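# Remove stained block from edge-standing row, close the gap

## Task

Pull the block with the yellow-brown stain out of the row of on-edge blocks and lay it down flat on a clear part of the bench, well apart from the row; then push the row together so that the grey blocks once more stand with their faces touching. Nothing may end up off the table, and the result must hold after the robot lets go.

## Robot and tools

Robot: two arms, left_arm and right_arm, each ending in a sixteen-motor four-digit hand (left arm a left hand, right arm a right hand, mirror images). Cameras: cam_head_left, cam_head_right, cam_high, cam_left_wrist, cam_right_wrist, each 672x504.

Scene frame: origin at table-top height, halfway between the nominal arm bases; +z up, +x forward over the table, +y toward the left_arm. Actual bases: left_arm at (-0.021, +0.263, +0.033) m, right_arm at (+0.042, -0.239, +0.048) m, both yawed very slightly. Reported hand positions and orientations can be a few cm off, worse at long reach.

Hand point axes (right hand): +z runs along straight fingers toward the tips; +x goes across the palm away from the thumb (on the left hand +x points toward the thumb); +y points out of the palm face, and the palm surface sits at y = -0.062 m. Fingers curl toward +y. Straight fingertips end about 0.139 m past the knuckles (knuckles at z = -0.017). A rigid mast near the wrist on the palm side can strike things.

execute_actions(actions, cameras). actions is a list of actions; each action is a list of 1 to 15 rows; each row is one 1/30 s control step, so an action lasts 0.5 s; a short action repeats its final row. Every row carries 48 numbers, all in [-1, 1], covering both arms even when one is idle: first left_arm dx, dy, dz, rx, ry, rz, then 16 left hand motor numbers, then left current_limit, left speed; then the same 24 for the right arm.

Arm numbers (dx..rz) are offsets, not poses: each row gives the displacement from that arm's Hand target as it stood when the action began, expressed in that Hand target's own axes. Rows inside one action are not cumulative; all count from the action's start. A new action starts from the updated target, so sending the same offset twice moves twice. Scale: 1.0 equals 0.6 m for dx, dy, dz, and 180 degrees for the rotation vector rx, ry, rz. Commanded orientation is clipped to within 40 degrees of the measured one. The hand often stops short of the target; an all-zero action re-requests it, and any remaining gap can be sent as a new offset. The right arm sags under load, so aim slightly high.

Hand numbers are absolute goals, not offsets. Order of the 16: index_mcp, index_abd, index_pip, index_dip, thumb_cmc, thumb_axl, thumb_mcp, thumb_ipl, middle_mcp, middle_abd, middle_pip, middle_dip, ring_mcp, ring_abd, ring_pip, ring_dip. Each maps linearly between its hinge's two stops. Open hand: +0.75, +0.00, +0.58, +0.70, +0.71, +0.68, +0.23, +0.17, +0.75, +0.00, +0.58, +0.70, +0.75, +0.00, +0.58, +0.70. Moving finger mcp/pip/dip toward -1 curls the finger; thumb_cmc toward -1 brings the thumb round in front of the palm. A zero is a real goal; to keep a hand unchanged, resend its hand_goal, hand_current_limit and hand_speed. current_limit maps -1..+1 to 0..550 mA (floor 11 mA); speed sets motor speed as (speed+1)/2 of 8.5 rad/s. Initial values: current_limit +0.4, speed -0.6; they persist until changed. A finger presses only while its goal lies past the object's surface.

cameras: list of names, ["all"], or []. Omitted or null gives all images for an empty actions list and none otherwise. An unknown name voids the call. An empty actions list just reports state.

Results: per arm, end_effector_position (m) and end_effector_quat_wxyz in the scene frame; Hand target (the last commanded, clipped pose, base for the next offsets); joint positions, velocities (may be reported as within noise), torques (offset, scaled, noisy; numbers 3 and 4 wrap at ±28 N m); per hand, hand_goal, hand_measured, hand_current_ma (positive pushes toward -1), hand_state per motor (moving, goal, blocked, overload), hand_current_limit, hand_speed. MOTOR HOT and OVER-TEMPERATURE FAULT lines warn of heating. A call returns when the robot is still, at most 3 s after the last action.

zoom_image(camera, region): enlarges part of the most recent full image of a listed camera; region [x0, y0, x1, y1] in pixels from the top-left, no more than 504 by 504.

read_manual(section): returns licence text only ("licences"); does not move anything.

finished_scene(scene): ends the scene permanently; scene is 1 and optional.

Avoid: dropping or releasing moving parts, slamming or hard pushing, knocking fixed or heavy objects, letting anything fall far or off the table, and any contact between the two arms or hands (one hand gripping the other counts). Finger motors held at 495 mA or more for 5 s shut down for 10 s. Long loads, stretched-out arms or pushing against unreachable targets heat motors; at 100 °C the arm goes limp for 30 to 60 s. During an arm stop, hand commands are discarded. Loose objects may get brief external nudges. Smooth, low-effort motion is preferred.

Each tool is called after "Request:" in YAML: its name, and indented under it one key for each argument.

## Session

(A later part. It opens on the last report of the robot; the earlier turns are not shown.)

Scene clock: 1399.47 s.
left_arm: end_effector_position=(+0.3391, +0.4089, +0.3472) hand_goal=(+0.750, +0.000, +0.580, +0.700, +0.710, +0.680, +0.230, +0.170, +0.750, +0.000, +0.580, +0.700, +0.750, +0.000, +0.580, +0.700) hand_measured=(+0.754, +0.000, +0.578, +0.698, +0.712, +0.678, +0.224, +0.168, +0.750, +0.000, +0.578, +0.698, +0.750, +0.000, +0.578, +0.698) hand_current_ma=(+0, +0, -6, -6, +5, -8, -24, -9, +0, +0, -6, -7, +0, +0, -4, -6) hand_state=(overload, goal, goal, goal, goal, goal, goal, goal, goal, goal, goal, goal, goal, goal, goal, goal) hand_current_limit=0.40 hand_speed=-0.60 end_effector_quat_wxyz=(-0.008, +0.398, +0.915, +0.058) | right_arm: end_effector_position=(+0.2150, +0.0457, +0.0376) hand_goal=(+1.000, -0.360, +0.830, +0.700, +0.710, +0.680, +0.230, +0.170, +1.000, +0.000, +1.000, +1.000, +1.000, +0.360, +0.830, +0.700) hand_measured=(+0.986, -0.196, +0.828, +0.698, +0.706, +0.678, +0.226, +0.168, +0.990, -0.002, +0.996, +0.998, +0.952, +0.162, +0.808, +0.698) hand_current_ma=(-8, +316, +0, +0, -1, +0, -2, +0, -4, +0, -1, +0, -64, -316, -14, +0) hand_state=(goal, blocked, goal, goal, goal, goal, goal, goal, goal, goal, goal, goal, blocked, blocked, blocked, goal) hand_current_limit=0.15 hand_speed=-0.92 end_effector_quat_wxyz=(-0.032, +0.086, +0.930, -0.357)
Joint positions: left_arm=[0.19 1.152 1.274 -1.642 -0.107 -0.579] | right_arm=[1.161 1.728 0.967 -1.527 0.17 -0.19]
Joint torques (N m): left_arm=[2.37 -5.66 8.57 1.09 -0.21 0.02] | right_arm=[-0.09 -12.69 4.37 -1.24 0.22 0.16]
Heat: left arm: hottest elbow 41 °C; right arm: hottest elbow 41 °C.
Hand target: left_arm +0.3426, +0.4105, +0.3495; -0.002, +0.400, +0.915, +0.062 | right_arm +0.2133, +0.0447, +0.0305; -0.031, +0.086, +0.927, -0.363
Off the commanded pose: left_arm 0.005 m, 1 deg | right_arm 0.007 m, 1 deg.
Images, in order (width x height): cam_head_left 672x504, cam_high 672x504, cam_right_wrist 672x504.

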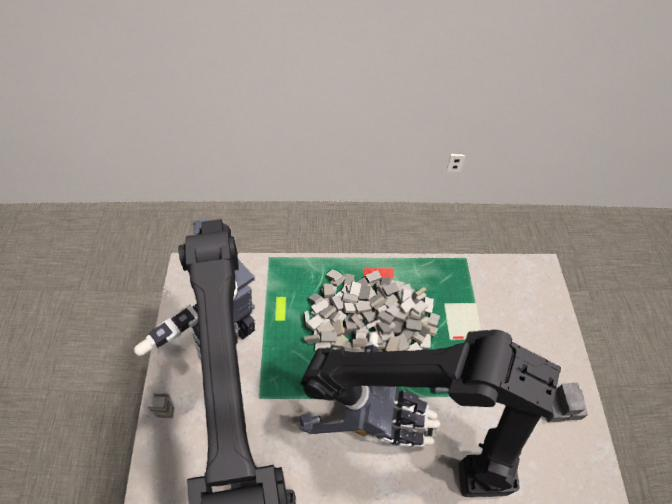

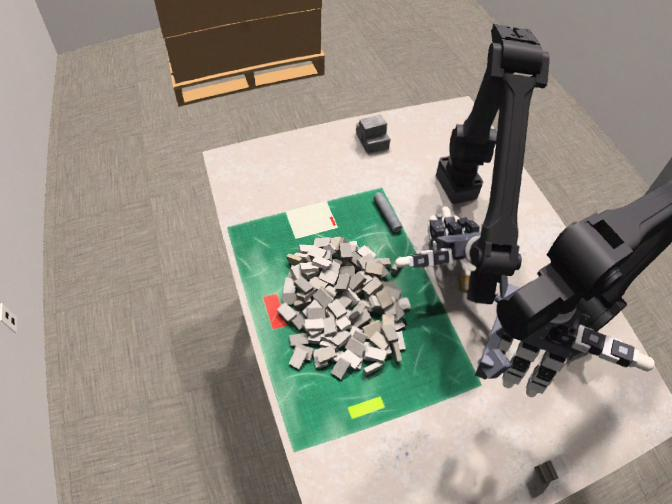

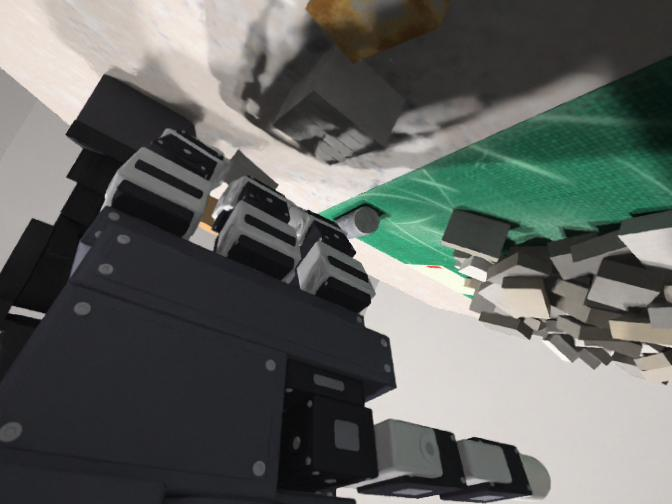

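Request:
execute_actions:
  actions:
    - [[0,0,0,0,0,0,0.75,0,0.58,0.7,0.71,0.68,0.23,0.17,0.75,0,0.58,0.7,0.75,0,0.58,0.7,0.4,-0.6,0,0.012,0.013,0,0,0,1,-0.36,0.83,0.7,0.71,0.68,0.23,0.17,1,0,1,1,1,0.36,0.83,0.7,0.15,-0.92]]
  cameras: ["cam_head_right","cam_high","cam_head_left"]

Request:
zoom_image:
  camera: "cam_head_left"
  region: [400, 390, 460, 460]

Request:
zoom_image:
  camera: "cam_head_right"
  region: [400, 400, 460, 470]

Scene clock: 1415.10 s.
left_arm: end_effector_position=(+0.3391, +0.4089, +0.3472) hand_goal=(+0.750, +0.000, +0.580, +0.700, +0.710, +0.680, +0.230, +0.170, +0.750, +0.000, +0.580, +0.700, +0.750, +0.000, +0.580, +0.700) hand_measured=(+0.754, +0.000, +0.578, +0.698, +0.712, +0.678, +0.224, +0.168, +0.750, +0.000, +0.578, +0.698, +0.750, +0.000, +0.578, +0.698) hand_current_ma=(+0, +0, -6, -6, +5, -8, -24, -9, +0, +0, -6, -7, +0, +0, -4, -6) hand_state=(overload, goal, goal, goal, goal, goal, goal, goal, goal, goal, goal, goal, goal, goal, goal, goal) hand_current_limit=0.40 hand_speed=-0.60 end_effector_quat_wxyz=(-0.008, +0.398, +0.915, +0.058) | right_arm: end_effector_position=(+0.2154, +0.0465, +0.0277) hand_goal=(+1.000, -0.360, +0.830, +0.700, +0.710, +0.680, +0.230, +0.170, +1.000, +0.000, +1.000, +1.000, +1.000, +0.360, +0.830, +0.700) hand_measured=(+0.986, -0.196, +0.828, +0.698, +0.706, +0.678, +0.226, +0.168, +0.990, -0.002, +0.996, +0.998, +0.952, +0.162, +0.810, +0.698) hand_current_ma=(-7, +316, +0, +0, -1, +0, -2, +0, -4, +0, -1, +0, -63, -316, -14, +0) hand_state=(goal, blocked, goal, goal, goal, goal, goal, goal, goal, goal, goal, goal, blocked, blocked, blocked, goal) hand_current_limit=0.15 hand_speed=-0.92 end_effector_quat_wxyz=(-0.032, +0.086, +0.930, -0.356)
Joint positions: left_arm=[0.19 1.152 1.274 -1.642 -0.107 -0.579] | right_arm=[1.161 1.748 0.961 -1.499 0.17 -0.19]
Joint torques (N m): left_arm=[2.37 -5.71 8.55 1.07 -0.21 0.03] | right_arm=[-0.09 -12.57 4.12 -1.22 0.22 0.17]
Heat: left arm: hottest elbow 41 °C; right arm: hottest elbow 41 °C.
Hand target: left_arm +0.3426, +0.4105, +0.3495; -0.002, +0.400, +0.915, +0.062 | right_arm +0.2133, +0.0446, +0.0198; -0.031, +0.086, +0.927, -0.363
Off the commanded pose: left_arm 0.005 m, 1 deg | right_arm 0.008 m, 1 deg.
Images, in order (width x height): cam_head_left 672x504, cam_head_right 672x504, cam_high 672x504.

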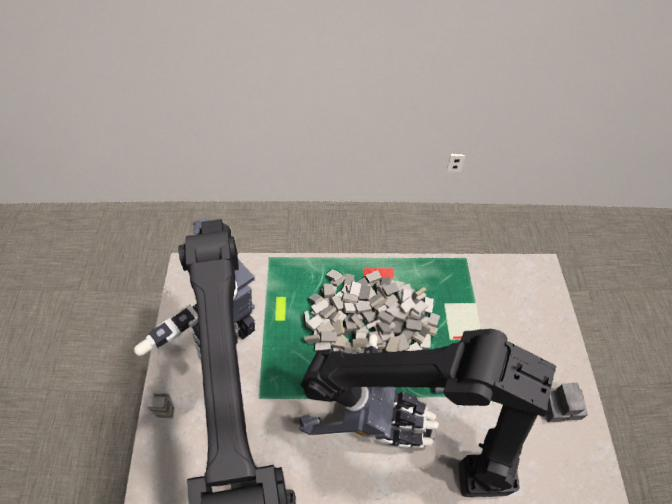

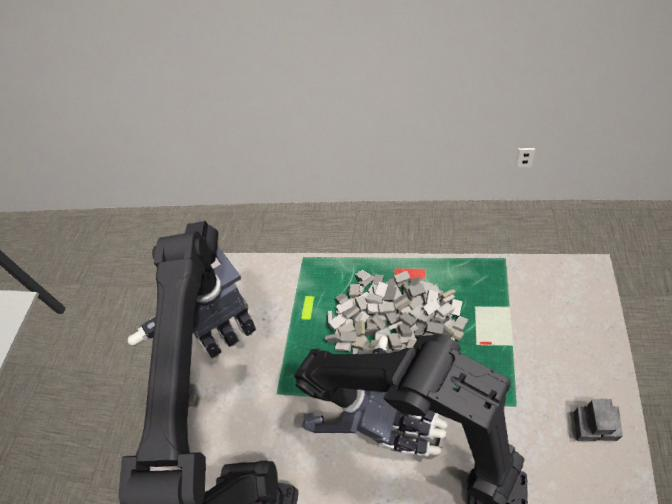

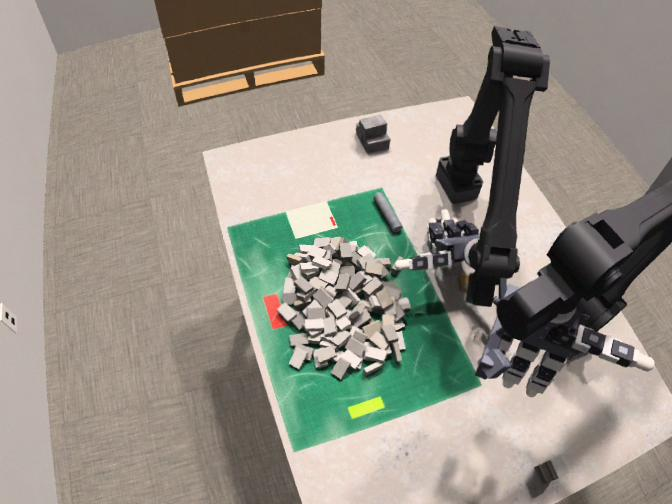

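Scaled by 7.200 from the camera's 672x504 image, which has a finer 960x720 frame.

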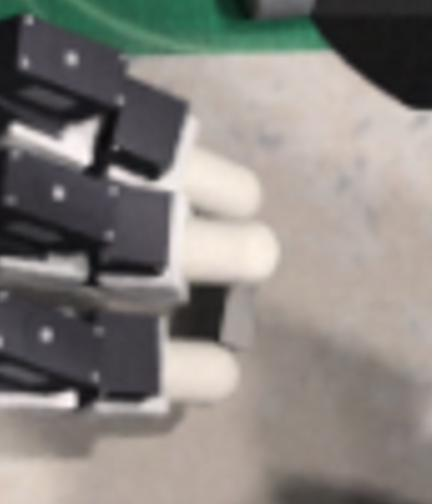

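Scaled by 7.200 from the camera's 672x504 image, which has a finer 960x720 frame.

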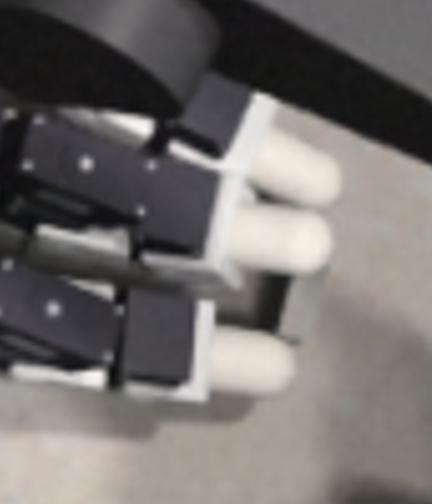

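Request:
execute_actions:
  actions:
    - [[0,0,0,0,0,0,0.75,0,0.58,0.7,0.71,0.68,0.23,0.17,0.75,0,0.58,0.7,0.75,0,0.58,0.7,0.4,-0.6,0,0.012,0.013,0,0,0,1,-0.36,0.83,0.7,0.71,0.68,0.23,0.17,1,0,1,1,1,0.36,0.83,0.7,0.15,-0.92]]
  cameras: ["cam_head_right","cam_right_wrist","cam_head_left"]

Request:
zoom_image:
  camera: "cam_head_left"
  region: [400, 390, 460, 460]

Request:
zoom_image:
  camera: "cam_right_wrist"
  region: [200, 60, 360, 200]

Scene clock: 1426.27 s.
left_arm: end_effector_position=(+0.3391, +0.4089, +0.3472) hand_goal=(+0.750, +0.000, +0.580, +0.700, +0.710, +0.680, +0.230, +0.170, +0.750, +0.000, +0.580, +0.700, +0.750, +0.000, +0.580, +0.700) hand_measured=(+0.754, +0.000, +0.578, +0.698, +0.712, +0.678, +0.224, +0.168, +0.750, +0.000, +0.578, +0.698, +0.750, +0.000, +0.578, +0.698) hand_current_ma=(+0, +0, -6, -6, +5, -8, -24, -9, +0, +0, -6, -7, +0, +0, -4, -6) hand_state=(overload, goal, goal, goal, goal, goal, goal, goal, goal, goal, goal, goal, goal, goal, goal, goal) hand_current_limit=0.40 hand_speed=-0.60 end_effector_quat_wxyz=(-0.008, +0.398, +0.915, +0.058) | right_arm: end_effector_position=(+0.2154, +0.0466, +0.0170) hand_goal=(+1.000, -0.360, +0.830, +0.700, +0.710, +0.680, +0.230, +0.170, +1.000, +0.000, +1.000, +1.000, +1.000, +0.360, +0.830, +0.700) hand_measured=(+0.988, -0.198, +0.830, +0.700, +0.706, +0.678, +0.226, +0.168, +0.990, -0.002, +0.996, +0.998, +0.954, +0.162, +0.810, +0.698) hand_current_ma=(-7, +316, +0, +0, -1, +0, -2, +0, -4, +0, -1, +0, -62, -316, -14, +0) hand_state=(goal, blocked, goal, goal, goal, goal, goal, goal, goal, goal, goal, goal, blocked, blocked, blocked, goal) hand_current_limit=0.15 hand_speed=-0.92 end_effector_quat_wxyz=(-0.032, +0.086, +0.930, -0.356)
Joint positions: left_arm=[0.19 1.152 1.274 -1.642 -0.107 -0.579] | right_arm=[1.161 1.77 0.955 -1.471 0.17 -0.19]
Joint torques (N m): left_arm=[2.37 -5.66 8.51 1.06 -0.21 0.03] | right_arm=[-0.03 -12.86 3.93 -1.25 0.23 0.17]
Heat: left arm: hottest elbow 41 °C; right arm: hottest elbow 40 °C.
Hand target: left_arm +0.3426, +0.4105, +0.3495; -0.002, +0.400, +0.915, +0.062 | right_arm +0.2134, +0.0446, +0.0093; -0.031, +0.086, +0.927, -0.363
Off the commanded pose: left_arm 0.005 m, 1 deg | right_arm 0.008 m, 1 deg.
Images, in order (width x height): cam_head_left 672x504, cam_head_right 672x504, cam_right_wrist 672x504.

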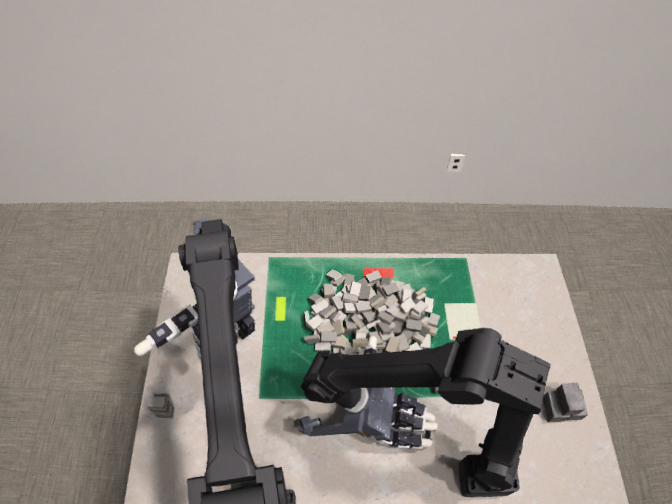

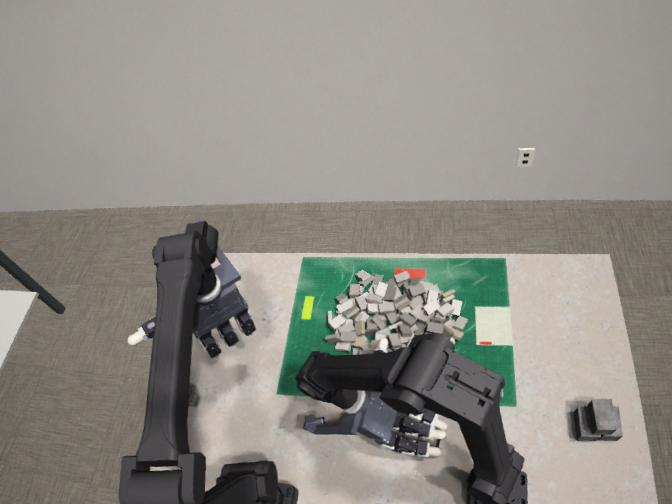

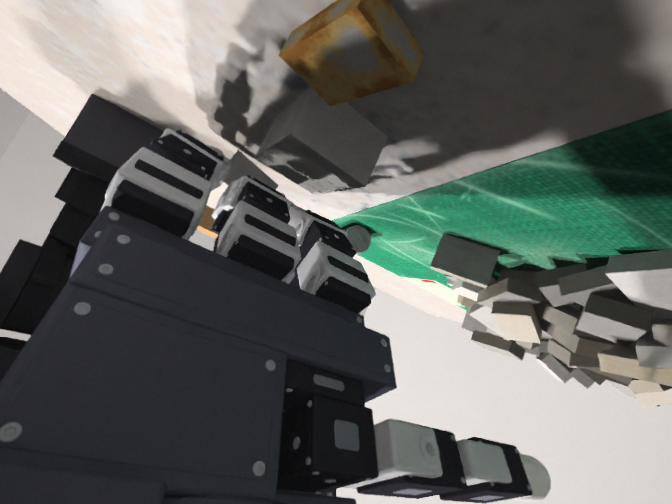

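Scaled by 7.200 from the camera's 672x504 image, which has a finer 960x720 frame.

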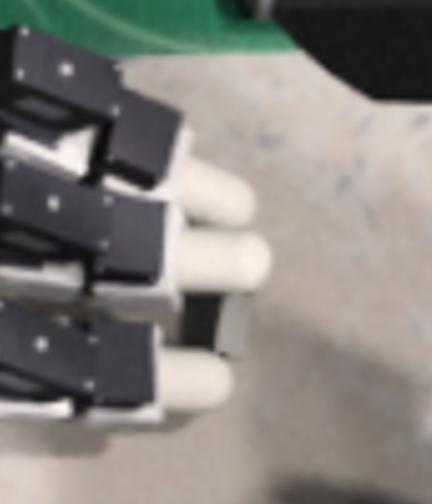

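Scaled by 3.150 from the camera's 672x504 image, which has a finer 960x720 frame.

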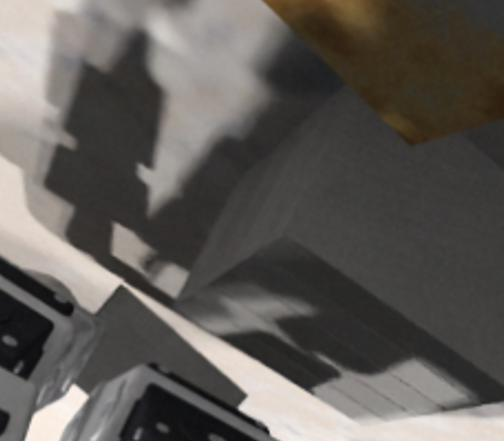

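Request:
execute_actions:
  actions:
    - [[0,0,0,0,0,0,0.75,0,0.58,0.7,0.71,0.68,0.23,0.17,0.75,0,0.58,0.7,0.75,0,0.58,0.7,0.4,-0.6,0,0.0068,0.0074,0,0,0,1,-0.36,0.83,0.7,0.71,0.68,0.23,0.17,1,0,1,1,1,0.36,0.83,0.7,0.15,-0.92]]

Scene clock: 1433.73 s.
left_arm: end_effector_position=(+0.3391, +0.4089, +0.3472) hand_goal=(+0.750, +0.000, +0.580, +0.700, +0.710, +0.680, +0.230, +0.170, +0.750, +0.000, +0.580, +0.700, +0.750, +0.000, +0.580, +0.700) hand_measured=(+0.754, +0.000, +0.578, +0.698, +0.712, +0.678, +0.224, +0.168, +0.750, +0.000, +0.578, +0.698, +0.750, +0.000, +0.578, +0.698) hand_current_ma=(+0, +0, -6, -6, +5, -8, -24, -9, +0, +0, -6, -7, +0, +0, -4, -6) hand_state=(overload, goal, goal, goal, goal, goal, goal, goal, goal, goal, goal, goal, goal, goal, goal, goal) hand_current_limit=0.40 hand_speed=-0.60 end_effector_quat_wxyz=(-0.008, +0.398, +0.915, +0.058) | right_arm: end_effector_position=(+0.2165, +0.0480, +0.0133) hand_goal=(+1.000, -0.360, +0.830, +0.700, +0.710, +0.680, +0.230, +0.170, +1.000, +0.000, +1.000, +1.000, +1.000, +0.360, +0.830, +0.700) hand_measured=(+0.988, -0.198, +0.832, +0.700, +0.706, +0.678, +0.226, +0.168, +0.990, -0.002, +0.996, +0.998, +0.968, +0.162, +0.824, +0.698) hand_current_ma=(-6, +316, +0, +0, -1, +0, -2, +0, -4, +0, -1, +0, -34, -316, -2, +0) hand_state=(goal, blocked, goal, goal, goal, goal, goal, goal, goal, goal, goal, goal, blocked, blocked, goal, goal) hand_current_limit=0.15 hand_speed=-0.92 end_effector_quat_wxyz=(-0.030, +0.086, +0.931, -0.354)
Joint positions: left_arm=[0.19 1.152 1.274 -1.642 -0.107 -0.579] | right_arm=[1.161 1.778 0.954 -1.457 0.173 -0.19]
Joint torques (N m): left_arm=[2.37 -5.77 8.54 1.07 -0.21 0.03] | right_arm=[-0.09 -12.51 3.69 -1.21 0.15 0.16]
Heat: left arm: hottest elbow 41 °C; right arm: hottest elbow 40 °C.
Hand target: left_arm +0.3426, +0.4105, +0.3495; -0.002, +0.400, +0.915, +0.062 | right_arm +0.2135, +0.0446, +0.0032; -0.031, +0.086, +0.927, -0.363
Off the commanded pose: left_arm 0.005 m, 1 deg | right_arm 0.011 m, 1 deg.

Request:
execute_actions:
  actions:
    - [[0,0,0,0,0,0,0.75,0,0.58,0.7,0.71,0.68,0.23,0.17,0.75,0,0.58,0.7,0.75,0,0.58,0.7,0.4,-0.6,0,0.0157,-0.0076,0,0,0,1,-0.36,0.83,0.7,0.71,0.68,0.23,0.17,1,0,1,1,1,0.36,0.83,0.7,0.15,-0.92]]
  cameras: ["cam_head_right","cam_right_wrist","cam_head_left"]

Request:
zoom_image:
  camera: "cam_head_left"
  region: [400, 390, 460, 460]

Request:
zoom_image:
  camera: "cam_right_wrist"
  region: [200, 110, 320, 210]

Scene clock: 1444.73 s.
left_arm: end_effector_position=(+0.3391, +0.4089, +0.3472) hand_goal=(+0.750, +0.000, +0.580, +0.700, +0.710, +0.680, +0.230, +0.170, +0.750, +0.000, +0.580, +0.700, +0.750, +0.000, +0.580, +0.700) hand_measured=(+0.754, +0.000, +0.578, +0.698, +0.712, +0.678, +0.224, +0.168, +0.750, +0.000, +0.578, +0.698, +0.750, +0.000, +0.578, +0.698) hand_current_ma=(+0, +0, -6, -6, +5, -8, -24, -9, +0, +0, -6, -7, +0, +0, -4, -6) hand_state=(overload, goal, goal, goal, goal, goal, goal, goal, goal, goal, goal, goal, goal, goal, goal, goal) hand_current_limit=0.40 hand_speed=-0.60 end_effector_quat_wxyz=(-0.008, +0.398, +0.915, +0.058) | right_arm: end_effector_position=(+0.2149, +0.0456, +0.0054) hand_goal=(+1.000, -0.360, +0.830, +0.700, +0.710, +0.680, +0.230, +0.170, +1.000, +0.000, +1.000, +1.000, +1.000, +0.360, +0.830, +0.700) hand_measured=(+0.992, -0.198, +0.834, +0.700, +0.706, +0.678, +0.226, +0.168, +0.990, -0.002, +0.996, +0.998, +0.988, +0.162, +0.832, +0.700) hand_current_ma=(-3, +316, +1, +0, -1, +0, -2, +0, -4, +0, -1, +0, -7, -316, +0, +0) hand_state=(goal, blocked, goal, goal, goal, goal, goal, goal, goal, goal, goal, goal, goal, blocked, goal, goal) hand_current_limit=0.15 hand_speed=-0.92 end_effector_quat_wxyz=(-0.033, +0.084, +0.927, -0.365)
Joint positions: left_arm=[0.19 1.152 1.274 -1.642 -0.107 -0.579] | right_arm=[1.162 1.805 0.958 -1.457 0.173 -0.19]
Joint torques (N m): left_arm=[2.37 -5.71 8.51 1.11 -0.21 0.03] | right_arm=[0.32 -12.81 5.52 -1.28 0 0.22]
Heat: left arm: hottest elbow 41 °C; right arm: hottest elbow 39 °C.
Hand target: left_arm +0.3426, +0.4105, +0.3495; -0.002, +0.400, +0.915, +0.062 | right_arm +0.2153, +0.0544, +0.0001; -0.031, +0.086, +0.927, -0.363
Off the commanded pose: left_arm 0.005 m, 1 deg | right_arm 0.010 m, 0 deg.
Images, in order (width x height): cam_head_left 672x504, cam_head_right 672x504, cam_right_wrist 672x504.

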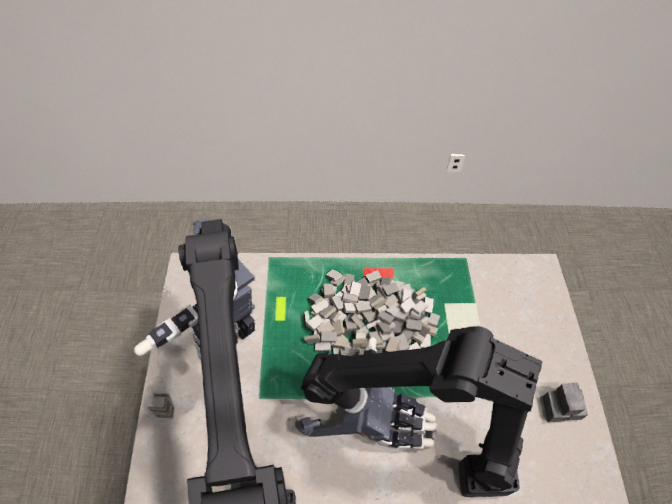

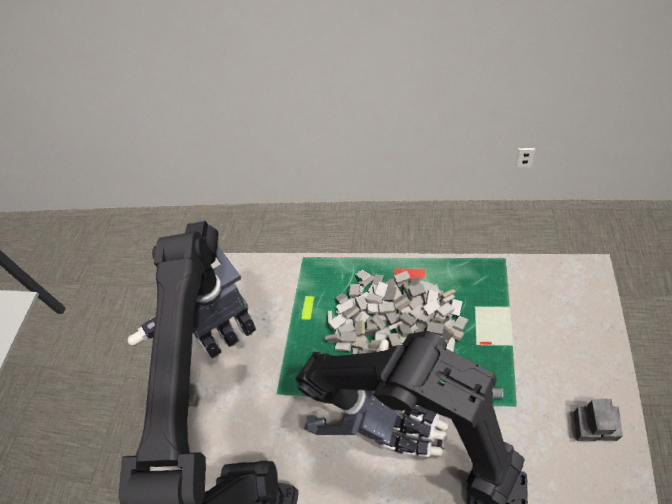

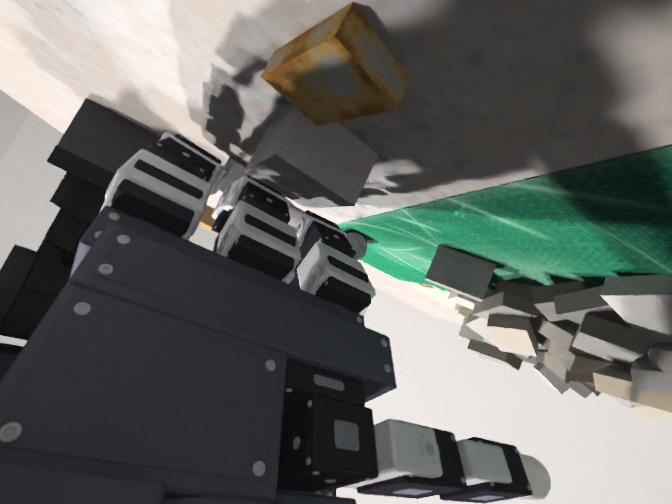

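Scaled by 7.200 from the camera's 672x504 image, which has a finer 960x720 frame.

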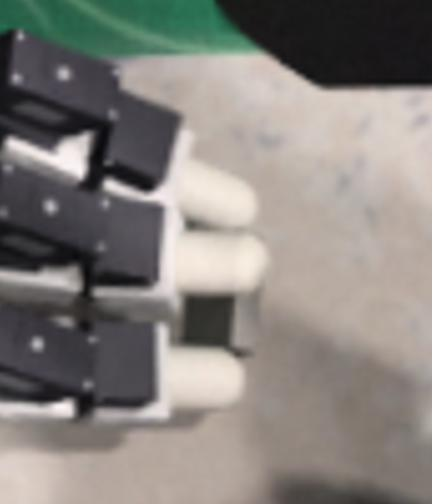

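Scaled by 4.200 from the camera's 672x504 image, which has a finer 960x720 frame.

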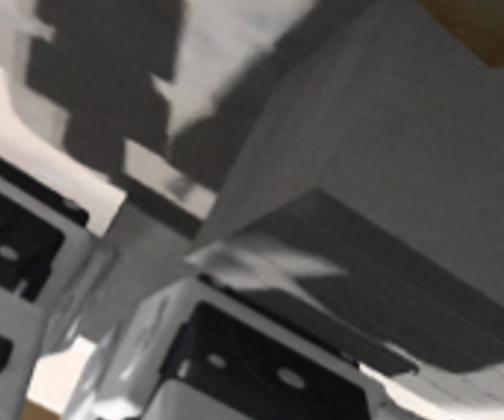

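Request:
execute_actions:
  actions: []
  cameras: ["cam_high","cam_head_right","cam_head_left"]

Request:
zoom_image:
  camera: "cam_high"
  region: [420, 195, 480, 255]

Request:
zoom_image:
  camera: "cam_head_right"
  region: [405, 405, 465, 465]

Scene clock: 1457.40 s.
left_arm: end_effector_position=(+0.3391, +0.4089, +0.3472) hand_goal=(+0.750, +0.000, +0.580, +0.700, +0.710, +0.680, +0.230, +0.170, +0.750, +0.000, +0.580, +0.700, +0.750, +0.000, +0.580, +0.700) hand_measured=(+0.754, +0.000, +0.578, +0.698, +0.712, +0.678, +0.224, +0.168, +0.750, +0.000, +0.578, +0.698, +0.750, +0.000, +0.578, +0.698) hand_current_ma=(+0, +0, -6, -6, +5, -8, -24, -9, +0, +0, -6, -7, +0, +0, -4, -6) hand_state=(overload, goal, goal, goal, goal, goal, goal, goal, goal, goal, goal, goal, goal, goal, goal, goal) hand_current_limit=0.40 hand_speed=-0.60 end_effector_quat_wxyz=(-0.008, +0.398, +0.915, +0.058) | right_arm: end_effector_position=(+0.2149, +0.0456, +0.0054) hand_goal=(+1.000, -0.360, +0.830, +0.700, +0.710, +0.680, +0.230, +0.170, +1.000, +0.000, +1.000, +1.000, +1.000, +0.360, +0.830, +0.700) hand_measured=(+0.992, -0.198, +0.834, +0.700, +0.706, +0.678, +0.226, +0.168, +0.990, -0.002, +0.996, +0.998, +0.988, +0.162, +0.832, +0.700) hand_current_ma=(-3, +316, +1, +0, -1, +0, -2, +0, -4, +0, -1, +0, -7, -316, +0, +0) hand_state=(goal, blocked, goal, goal, goal, goal, goal, goal, goal, goal, goal, goal, goal, blocked, goal, goal) hand_current_limit=0.15 hand_speed=-0.92 end_effector_quat_wxyz=(-0.033, +0.084, +0.927, -0.365)
Joint positions: left_arm=[0.19 1.152 1.274 -1.642 -0.107 -0.579] | right_arm=[1.162 1.805 0.958 -1.457 0.173 -0.19]
Joint velocities: within noise
Joint torques (N m): left_arm=[2.37 -5.71 8.54 1.09 -0.21 0.03] | right_arm=[0.26 -12.69 5.49 -1.29 -0.01 0.21]
Heat: left arm: hottest elbow 41 °C; right arm: hottest elbow 40 °C.
Hand target: left_arm +0.3426, +0.4105, +0.3495; -0.002, +0.400, +0.915, +0.062 | right_arm +0.2153, +0.0544, +0.0001; -0.031, +0.086, +0.927, -0.363
Off the commanded pose: left_arm 0.005 m, 1 deg | right_arm 0.010 m, 0 deg.
Images, in order (width x height): cam_head_left 672x504, cam_head_right 672x504, cam_high 672x504.

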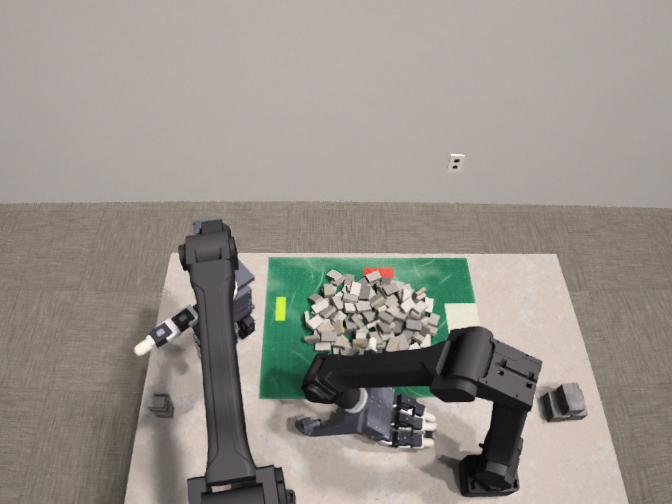

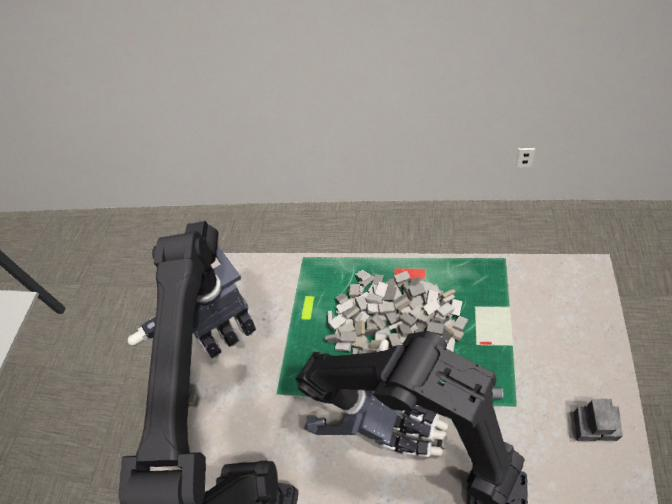

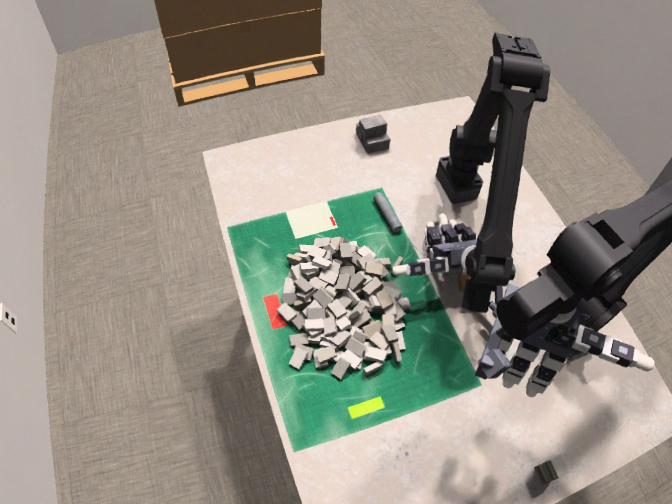

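Scaled by 8.400 from the camera's 672x504 image, which has a finer 960x720 frame.

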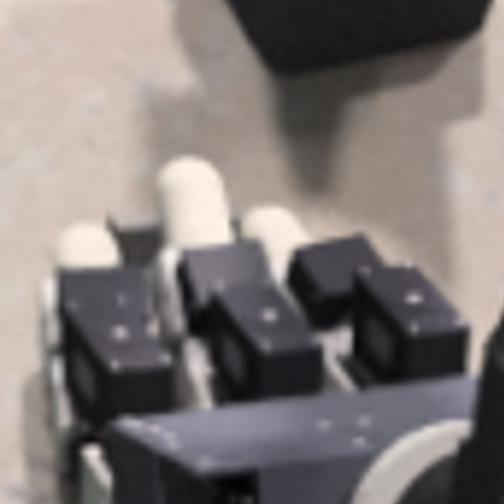

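Scaled by 8.400 from the camera's 672x504 image, which has a finer 960x720 frame.

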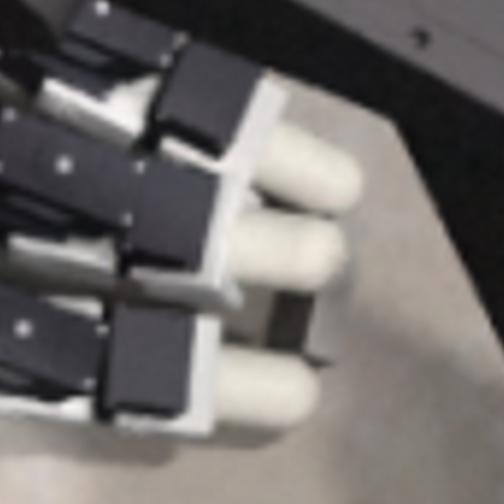

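Request:
execute_actions:
  actions:
    - [[0,0,0,0,0,0,0.75,0,0.58,0.7,0.71,0.68,0.23,0.17,0.75,0,0.58,0.7,0.75,0,0.58,0.7,0.4,-0.6,0,0.0098,-0.009,0,0,0,1,-0.36,0.83,0.7,0.71,0.68,0.23,0.17,1,0,1,1,1,0.36,0.83,0.7,0.15,-0.92]]
  cameras: ["cam_head_right","cam_right_wrist","cam_head_left"]

Request:
zoom_image:
  camera: "cam_head_left"
  region: [405, 400, 455, 450]

Request:
zoom_image:
  camera: "cam_right_wrist"
  region: [200, 110, 320, 210]

Scene clock: 1475.70 s.
left_arm: end_effector_position=(+0.3391, +0.4089, +0.3472) hand_goal=(+0.750, +0.000, +0.580, +0.700, +0.710, +0.680, +0.230, +0.170, +0.750, +0.000, +0.580, +0.700, +0.750, +0.000, +0.580, +0.700) hand_measured=(+0.754, +0.000, +0.578, +0.698, +0.712, +0.678, +0.224, +0.168, +0.750, +0.000, +0.578, +0.698, +0.750, +0.000, +0.578, +0.698) hand_current_ma=(+0, +0, -6, -6, +5, -8, -24, -9, +0, +0, -6, -7, +0, +0, -4, -6) hand_state=(overload, goal, goal, goal, goal, goal, goal, goal, goal, goal, goal, goal, goal, goal, goal, goal) hand_current_limit=0.40 hand_speed=-0.60 end_effector_quat_wxyz=(-0.008, +0.398, +0.915, +0.058) | right_arm: end_effector_position=(+0.2167, +0.0542, +0.0046) hand_goal=(+1.000, -0.360, +0.830, +0.700, +0.710, +0.680, +0.230, +0.170, +1.000, +0.000, +1.000, +1.000, +1.000, +0.360, +0.830, +0.700) hand_measured=(+0.992, -0.198, +0.834, +0.700, +0.706, +0.678, +0.226, +0.168, +0.992, -0.002, +0.996, +0.998, +0.990, +0.162, +0.832, +0.700) hand_current_ma=(-3, +316, +1, +0, -1, +0, -2, +0, -3, +0, -1, +0, -4, -316, +0, +0) hand_state=(goal, blocked, goal, goal, goal, goal, goal, goal, goal, goal, goal, goal, goal, blocked, goal, goal) hand_current_limit=0.15 hand_speed=-0.92 end_effector_quat_wxyz=(-0.031, +0.084, +0.928, -0.361)
Joint positions: left_arm=[0.19 1.152 1.274 -1.642 -0.107 -0.579] | right_arm=[1.168 1.818 0.978 -1.457 0.171 -0.186]
Joint torques (N m): left_arm=[2.37 -5.66 8.53 1.09 -0.21 0.03] | right_arm=[0.15 -12.75 5.86 -1.63 -0.06 0.19]
Heat: left arm: hottest elbow 41 °C; right arm: hottest elbow 40 °C.
Hand target: left_arm +0.3426, +0.4105, +0.3495; -0.002, +0.400, +0.915, +0.062 | right_arm +0.2167, +0.0623, +0.0001; -0.031, +0.086, +0.927, -0.363
Off the commanded pose: left_arm 0.005 m, 1 deg | right_arm 0.009 m, 0 deg.
Images, in order (width x height): cam_head_left 672x504, cam_head_right 672x504, cam_right_wrist 672x504.

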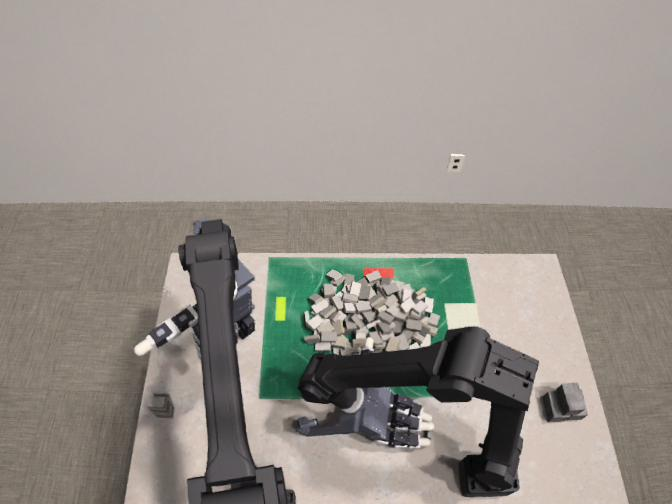

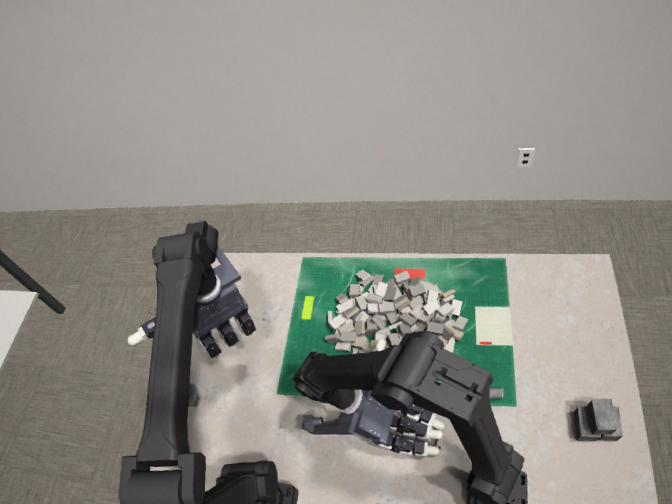

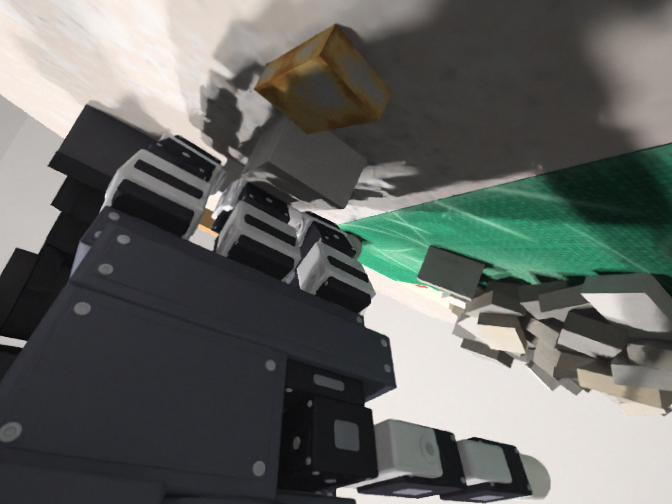

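Scaled by 10.080 from the camera's 672x504 image, which has a finer 960x720 frame.

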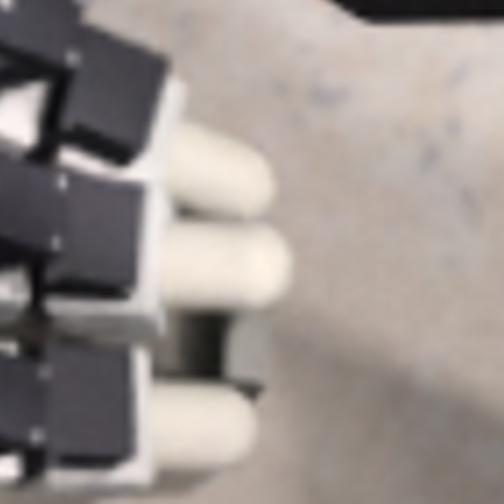

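Scaled by 4.200 from the camera's 672x504 image, which has a finer 960x720 frame.

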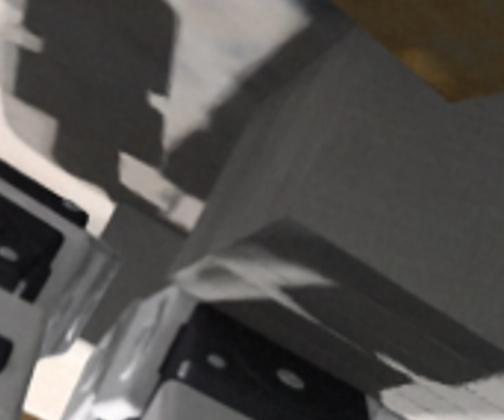

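Request:
execute_actions:
  actions:
    - [[0,0,0,0,0,0,0.75,0,0.58,0.7,0.71,0.68,0.23,0.17,0.75,0,0.58,0.7,0.75,0,0.58,0.7,0.4,-0.6,0,0,0,0,0,0,1,-0.18,0.83,0.7,0.71,0.68,0.23,0.17,1,0,1,1,1,0.15,0.83,0.7,0.15,-0.95]]
    - [[0,0,0,0,0,0,0.75,0,0.58,0.7,0.71,0.68,0.23,0.17,0.75,0,0.58,0.7,0.75,0,0.58,0.7,0.4,-0.6,0,0,0,0,0,0,1,-0.13,0.83,0.7,0.71,0.68,0.23,0.17,1,0,1,1,1,0.11,0.83,0.7,0.15,-0.95]]
    - [[0,0,0,0,0,0,0.75,0,0.58,0.7,0.71,0.68,0.23,0.17,0.75,0,0.58,0.7,0.75,0,0.58,0.7,0.4,-0.6,0,0,0,0,0,0,1,-0.05,0.83,0.7,0.71,0.68,0.23,0.17,1,0,1,1,1,0.03,0.83,0.7,0.15,-0.9]]
  cameras: ["cam_head_right","cam_right_wrist","cam_head_left","cam_high"]

Request:
zoom_image:
  camera: "cam_head_left"
  region: [405, 400, 455, 450]

Request:
zoom_image:
  camera: "cam_high"
  region: [420, 195, 480, 255]

Request:
zoom_image:
  camera: "cam_right_wrist"
  region: [200, 110, 320, 210]

Scene clock: 1489.37 s.
left_arm: end_effector_position=(+0.3391, +0.4089, +0.3472) hand_goal=(+0.750, +0.000, +0.580, +0.700, +0.710, +0.680, +0.230, +0.170, +0.750, +0.000, +0.580, +0.700, +0.750, +0.000, +0.580, +0.700) hand_measured=(+0.754, +0.000, +0.578, +0.698, +0.712, +0.678, +0.224, +0.168, +0.750, +0.000, +0.578, +0.698, +0.750, +0.000, +0.578, +0.698) hand_current_ma=(+0, +0, -6, -6, +5, -8, -24, -9, +0, +0, -6, -7, +0, +0, -4, -6) hand_state=(overload, goal, goal, goal, goal, goal, goal, goal, goal, goal, goal, goal, goal, goal, goal, goal) hand_current_limit=0.40 hand_speed=-0.60 end_effector_quat_wxyz=(-0.008, +0.398, +0.915, +0.058) | right_arm: end_effector_position=(+0.2168, +0.0542, +0.0047) hand_goal=(+1.000, -0.050, +0.830, +0.700, +0.710, +0.680, +0.230, +0.170, +1.000, +0.000, +1.000, +1.000, +1.000, +0.030, +0.830, +0.700) hand_measured=(+0.992, -0.052, +0.830, +0.700, +0.706, +0.678, +0.226, +0.168, +0.994, -0.002, +0.996, +0.998, +0.990, +0.034, +0.830, +0.700) hand_current_ma=(-3, +0, +0, +0, -1, +0, -2, +0, -2, +0, -1, +0, -4, +1, +0, +0) hand_state=(goal, goal, goal, goal, goal, goal, goal, goal, goal, goal, goal, goal, goal, goal, goal, goal) hand_current_limit=0.15 hand_speed=-0.90 end_effector_quat_wxyz=(-0.031, +0.085, +0.928, -0.361)
Joint positions: left_arm=[0.19 1.152 1.274 -1.642 -0.107 -0.579] | right_arm=[1.168 1.818 0.978 -1.457 0.17 -0.182]
Joint torques (N m): left_arm=[2.32 -5.6 8.54 1.1 -0.21 0.03] | right_arm=[0.44 -12.81 5.83 -1.68 -0.03 0.17]
Heat: left arm: hottest elbow 41 °C; right arm: hottest elbow 39 °C.
Hand target: left_arm +0.3426, +0.4105, +0.3495; -0.002, +0.400, +0.915, +0.062 | right_arm +0.2167, +0.0623, +0.0001; -0.031, +0.086, +0.927, -0.363
Off the commanded pose: left_arm 0.005 m, 1 deg | right_arm 0.009 m, 0 deg.
Images, in order (width x height): cam_head_left 672x504, cam_head_right 672x504, cam_high 672x504, cam_right_wrist 672x504.

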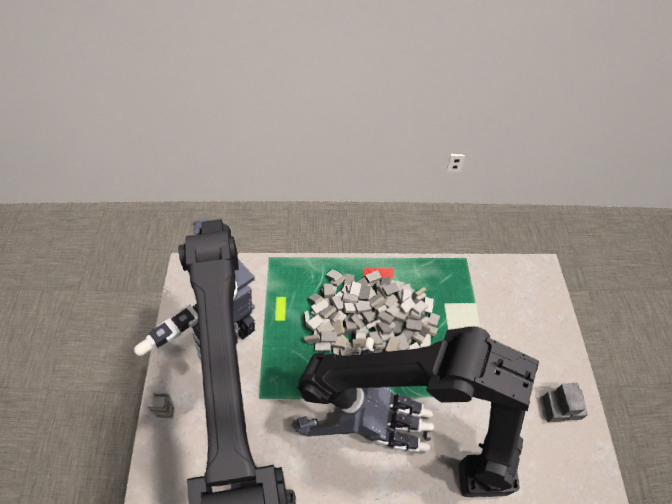

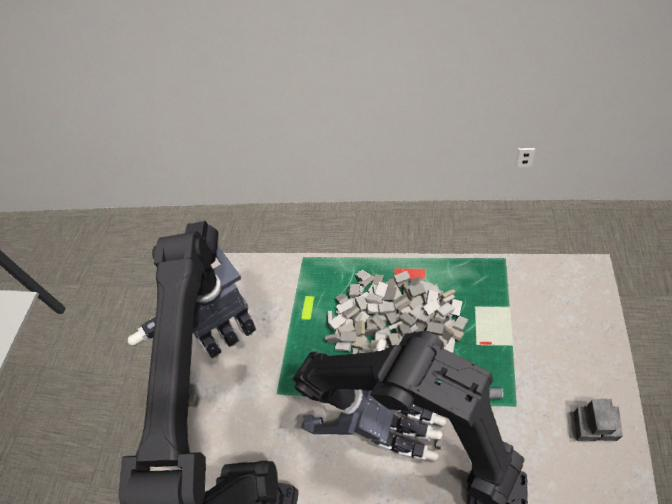

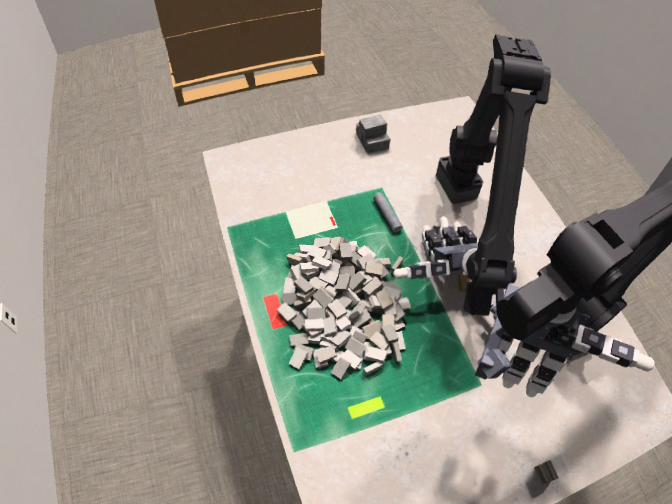

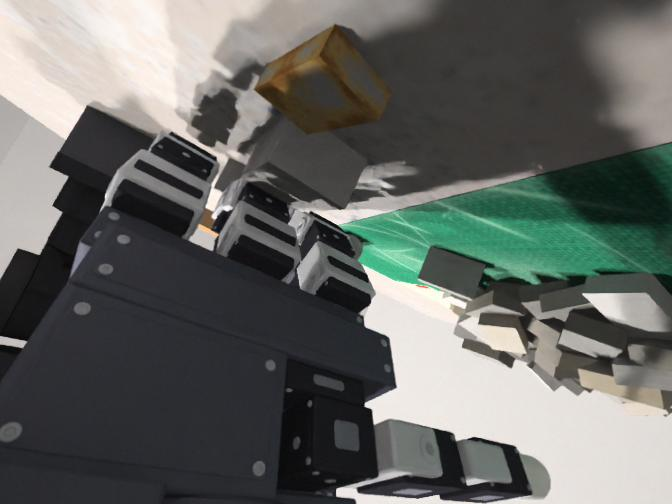

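Scaled by 10.080 from the camera's 672x504 image, which has a finer 960x720 frame.

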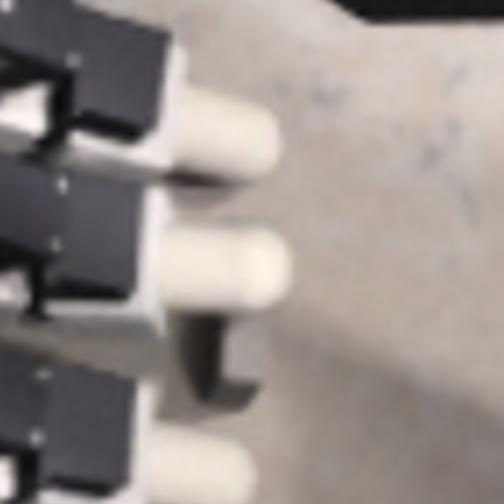

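Scaled by 8.400 from the camera's 672x504 image, which has a finer 960x720 frame.

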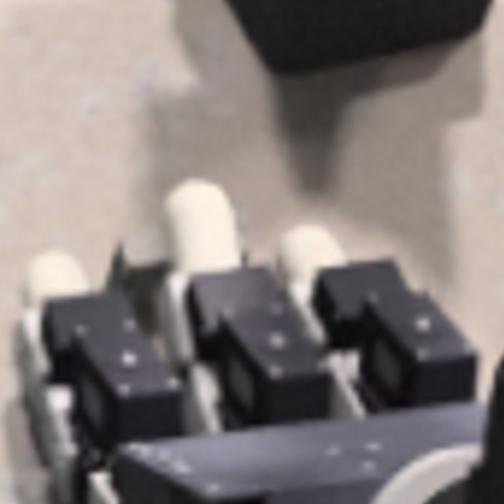

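Scaled by 4.200 from the camera's 672x504 image, which has a finer 960x720 frame.

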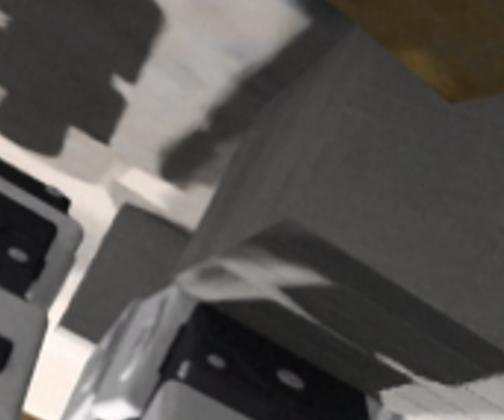

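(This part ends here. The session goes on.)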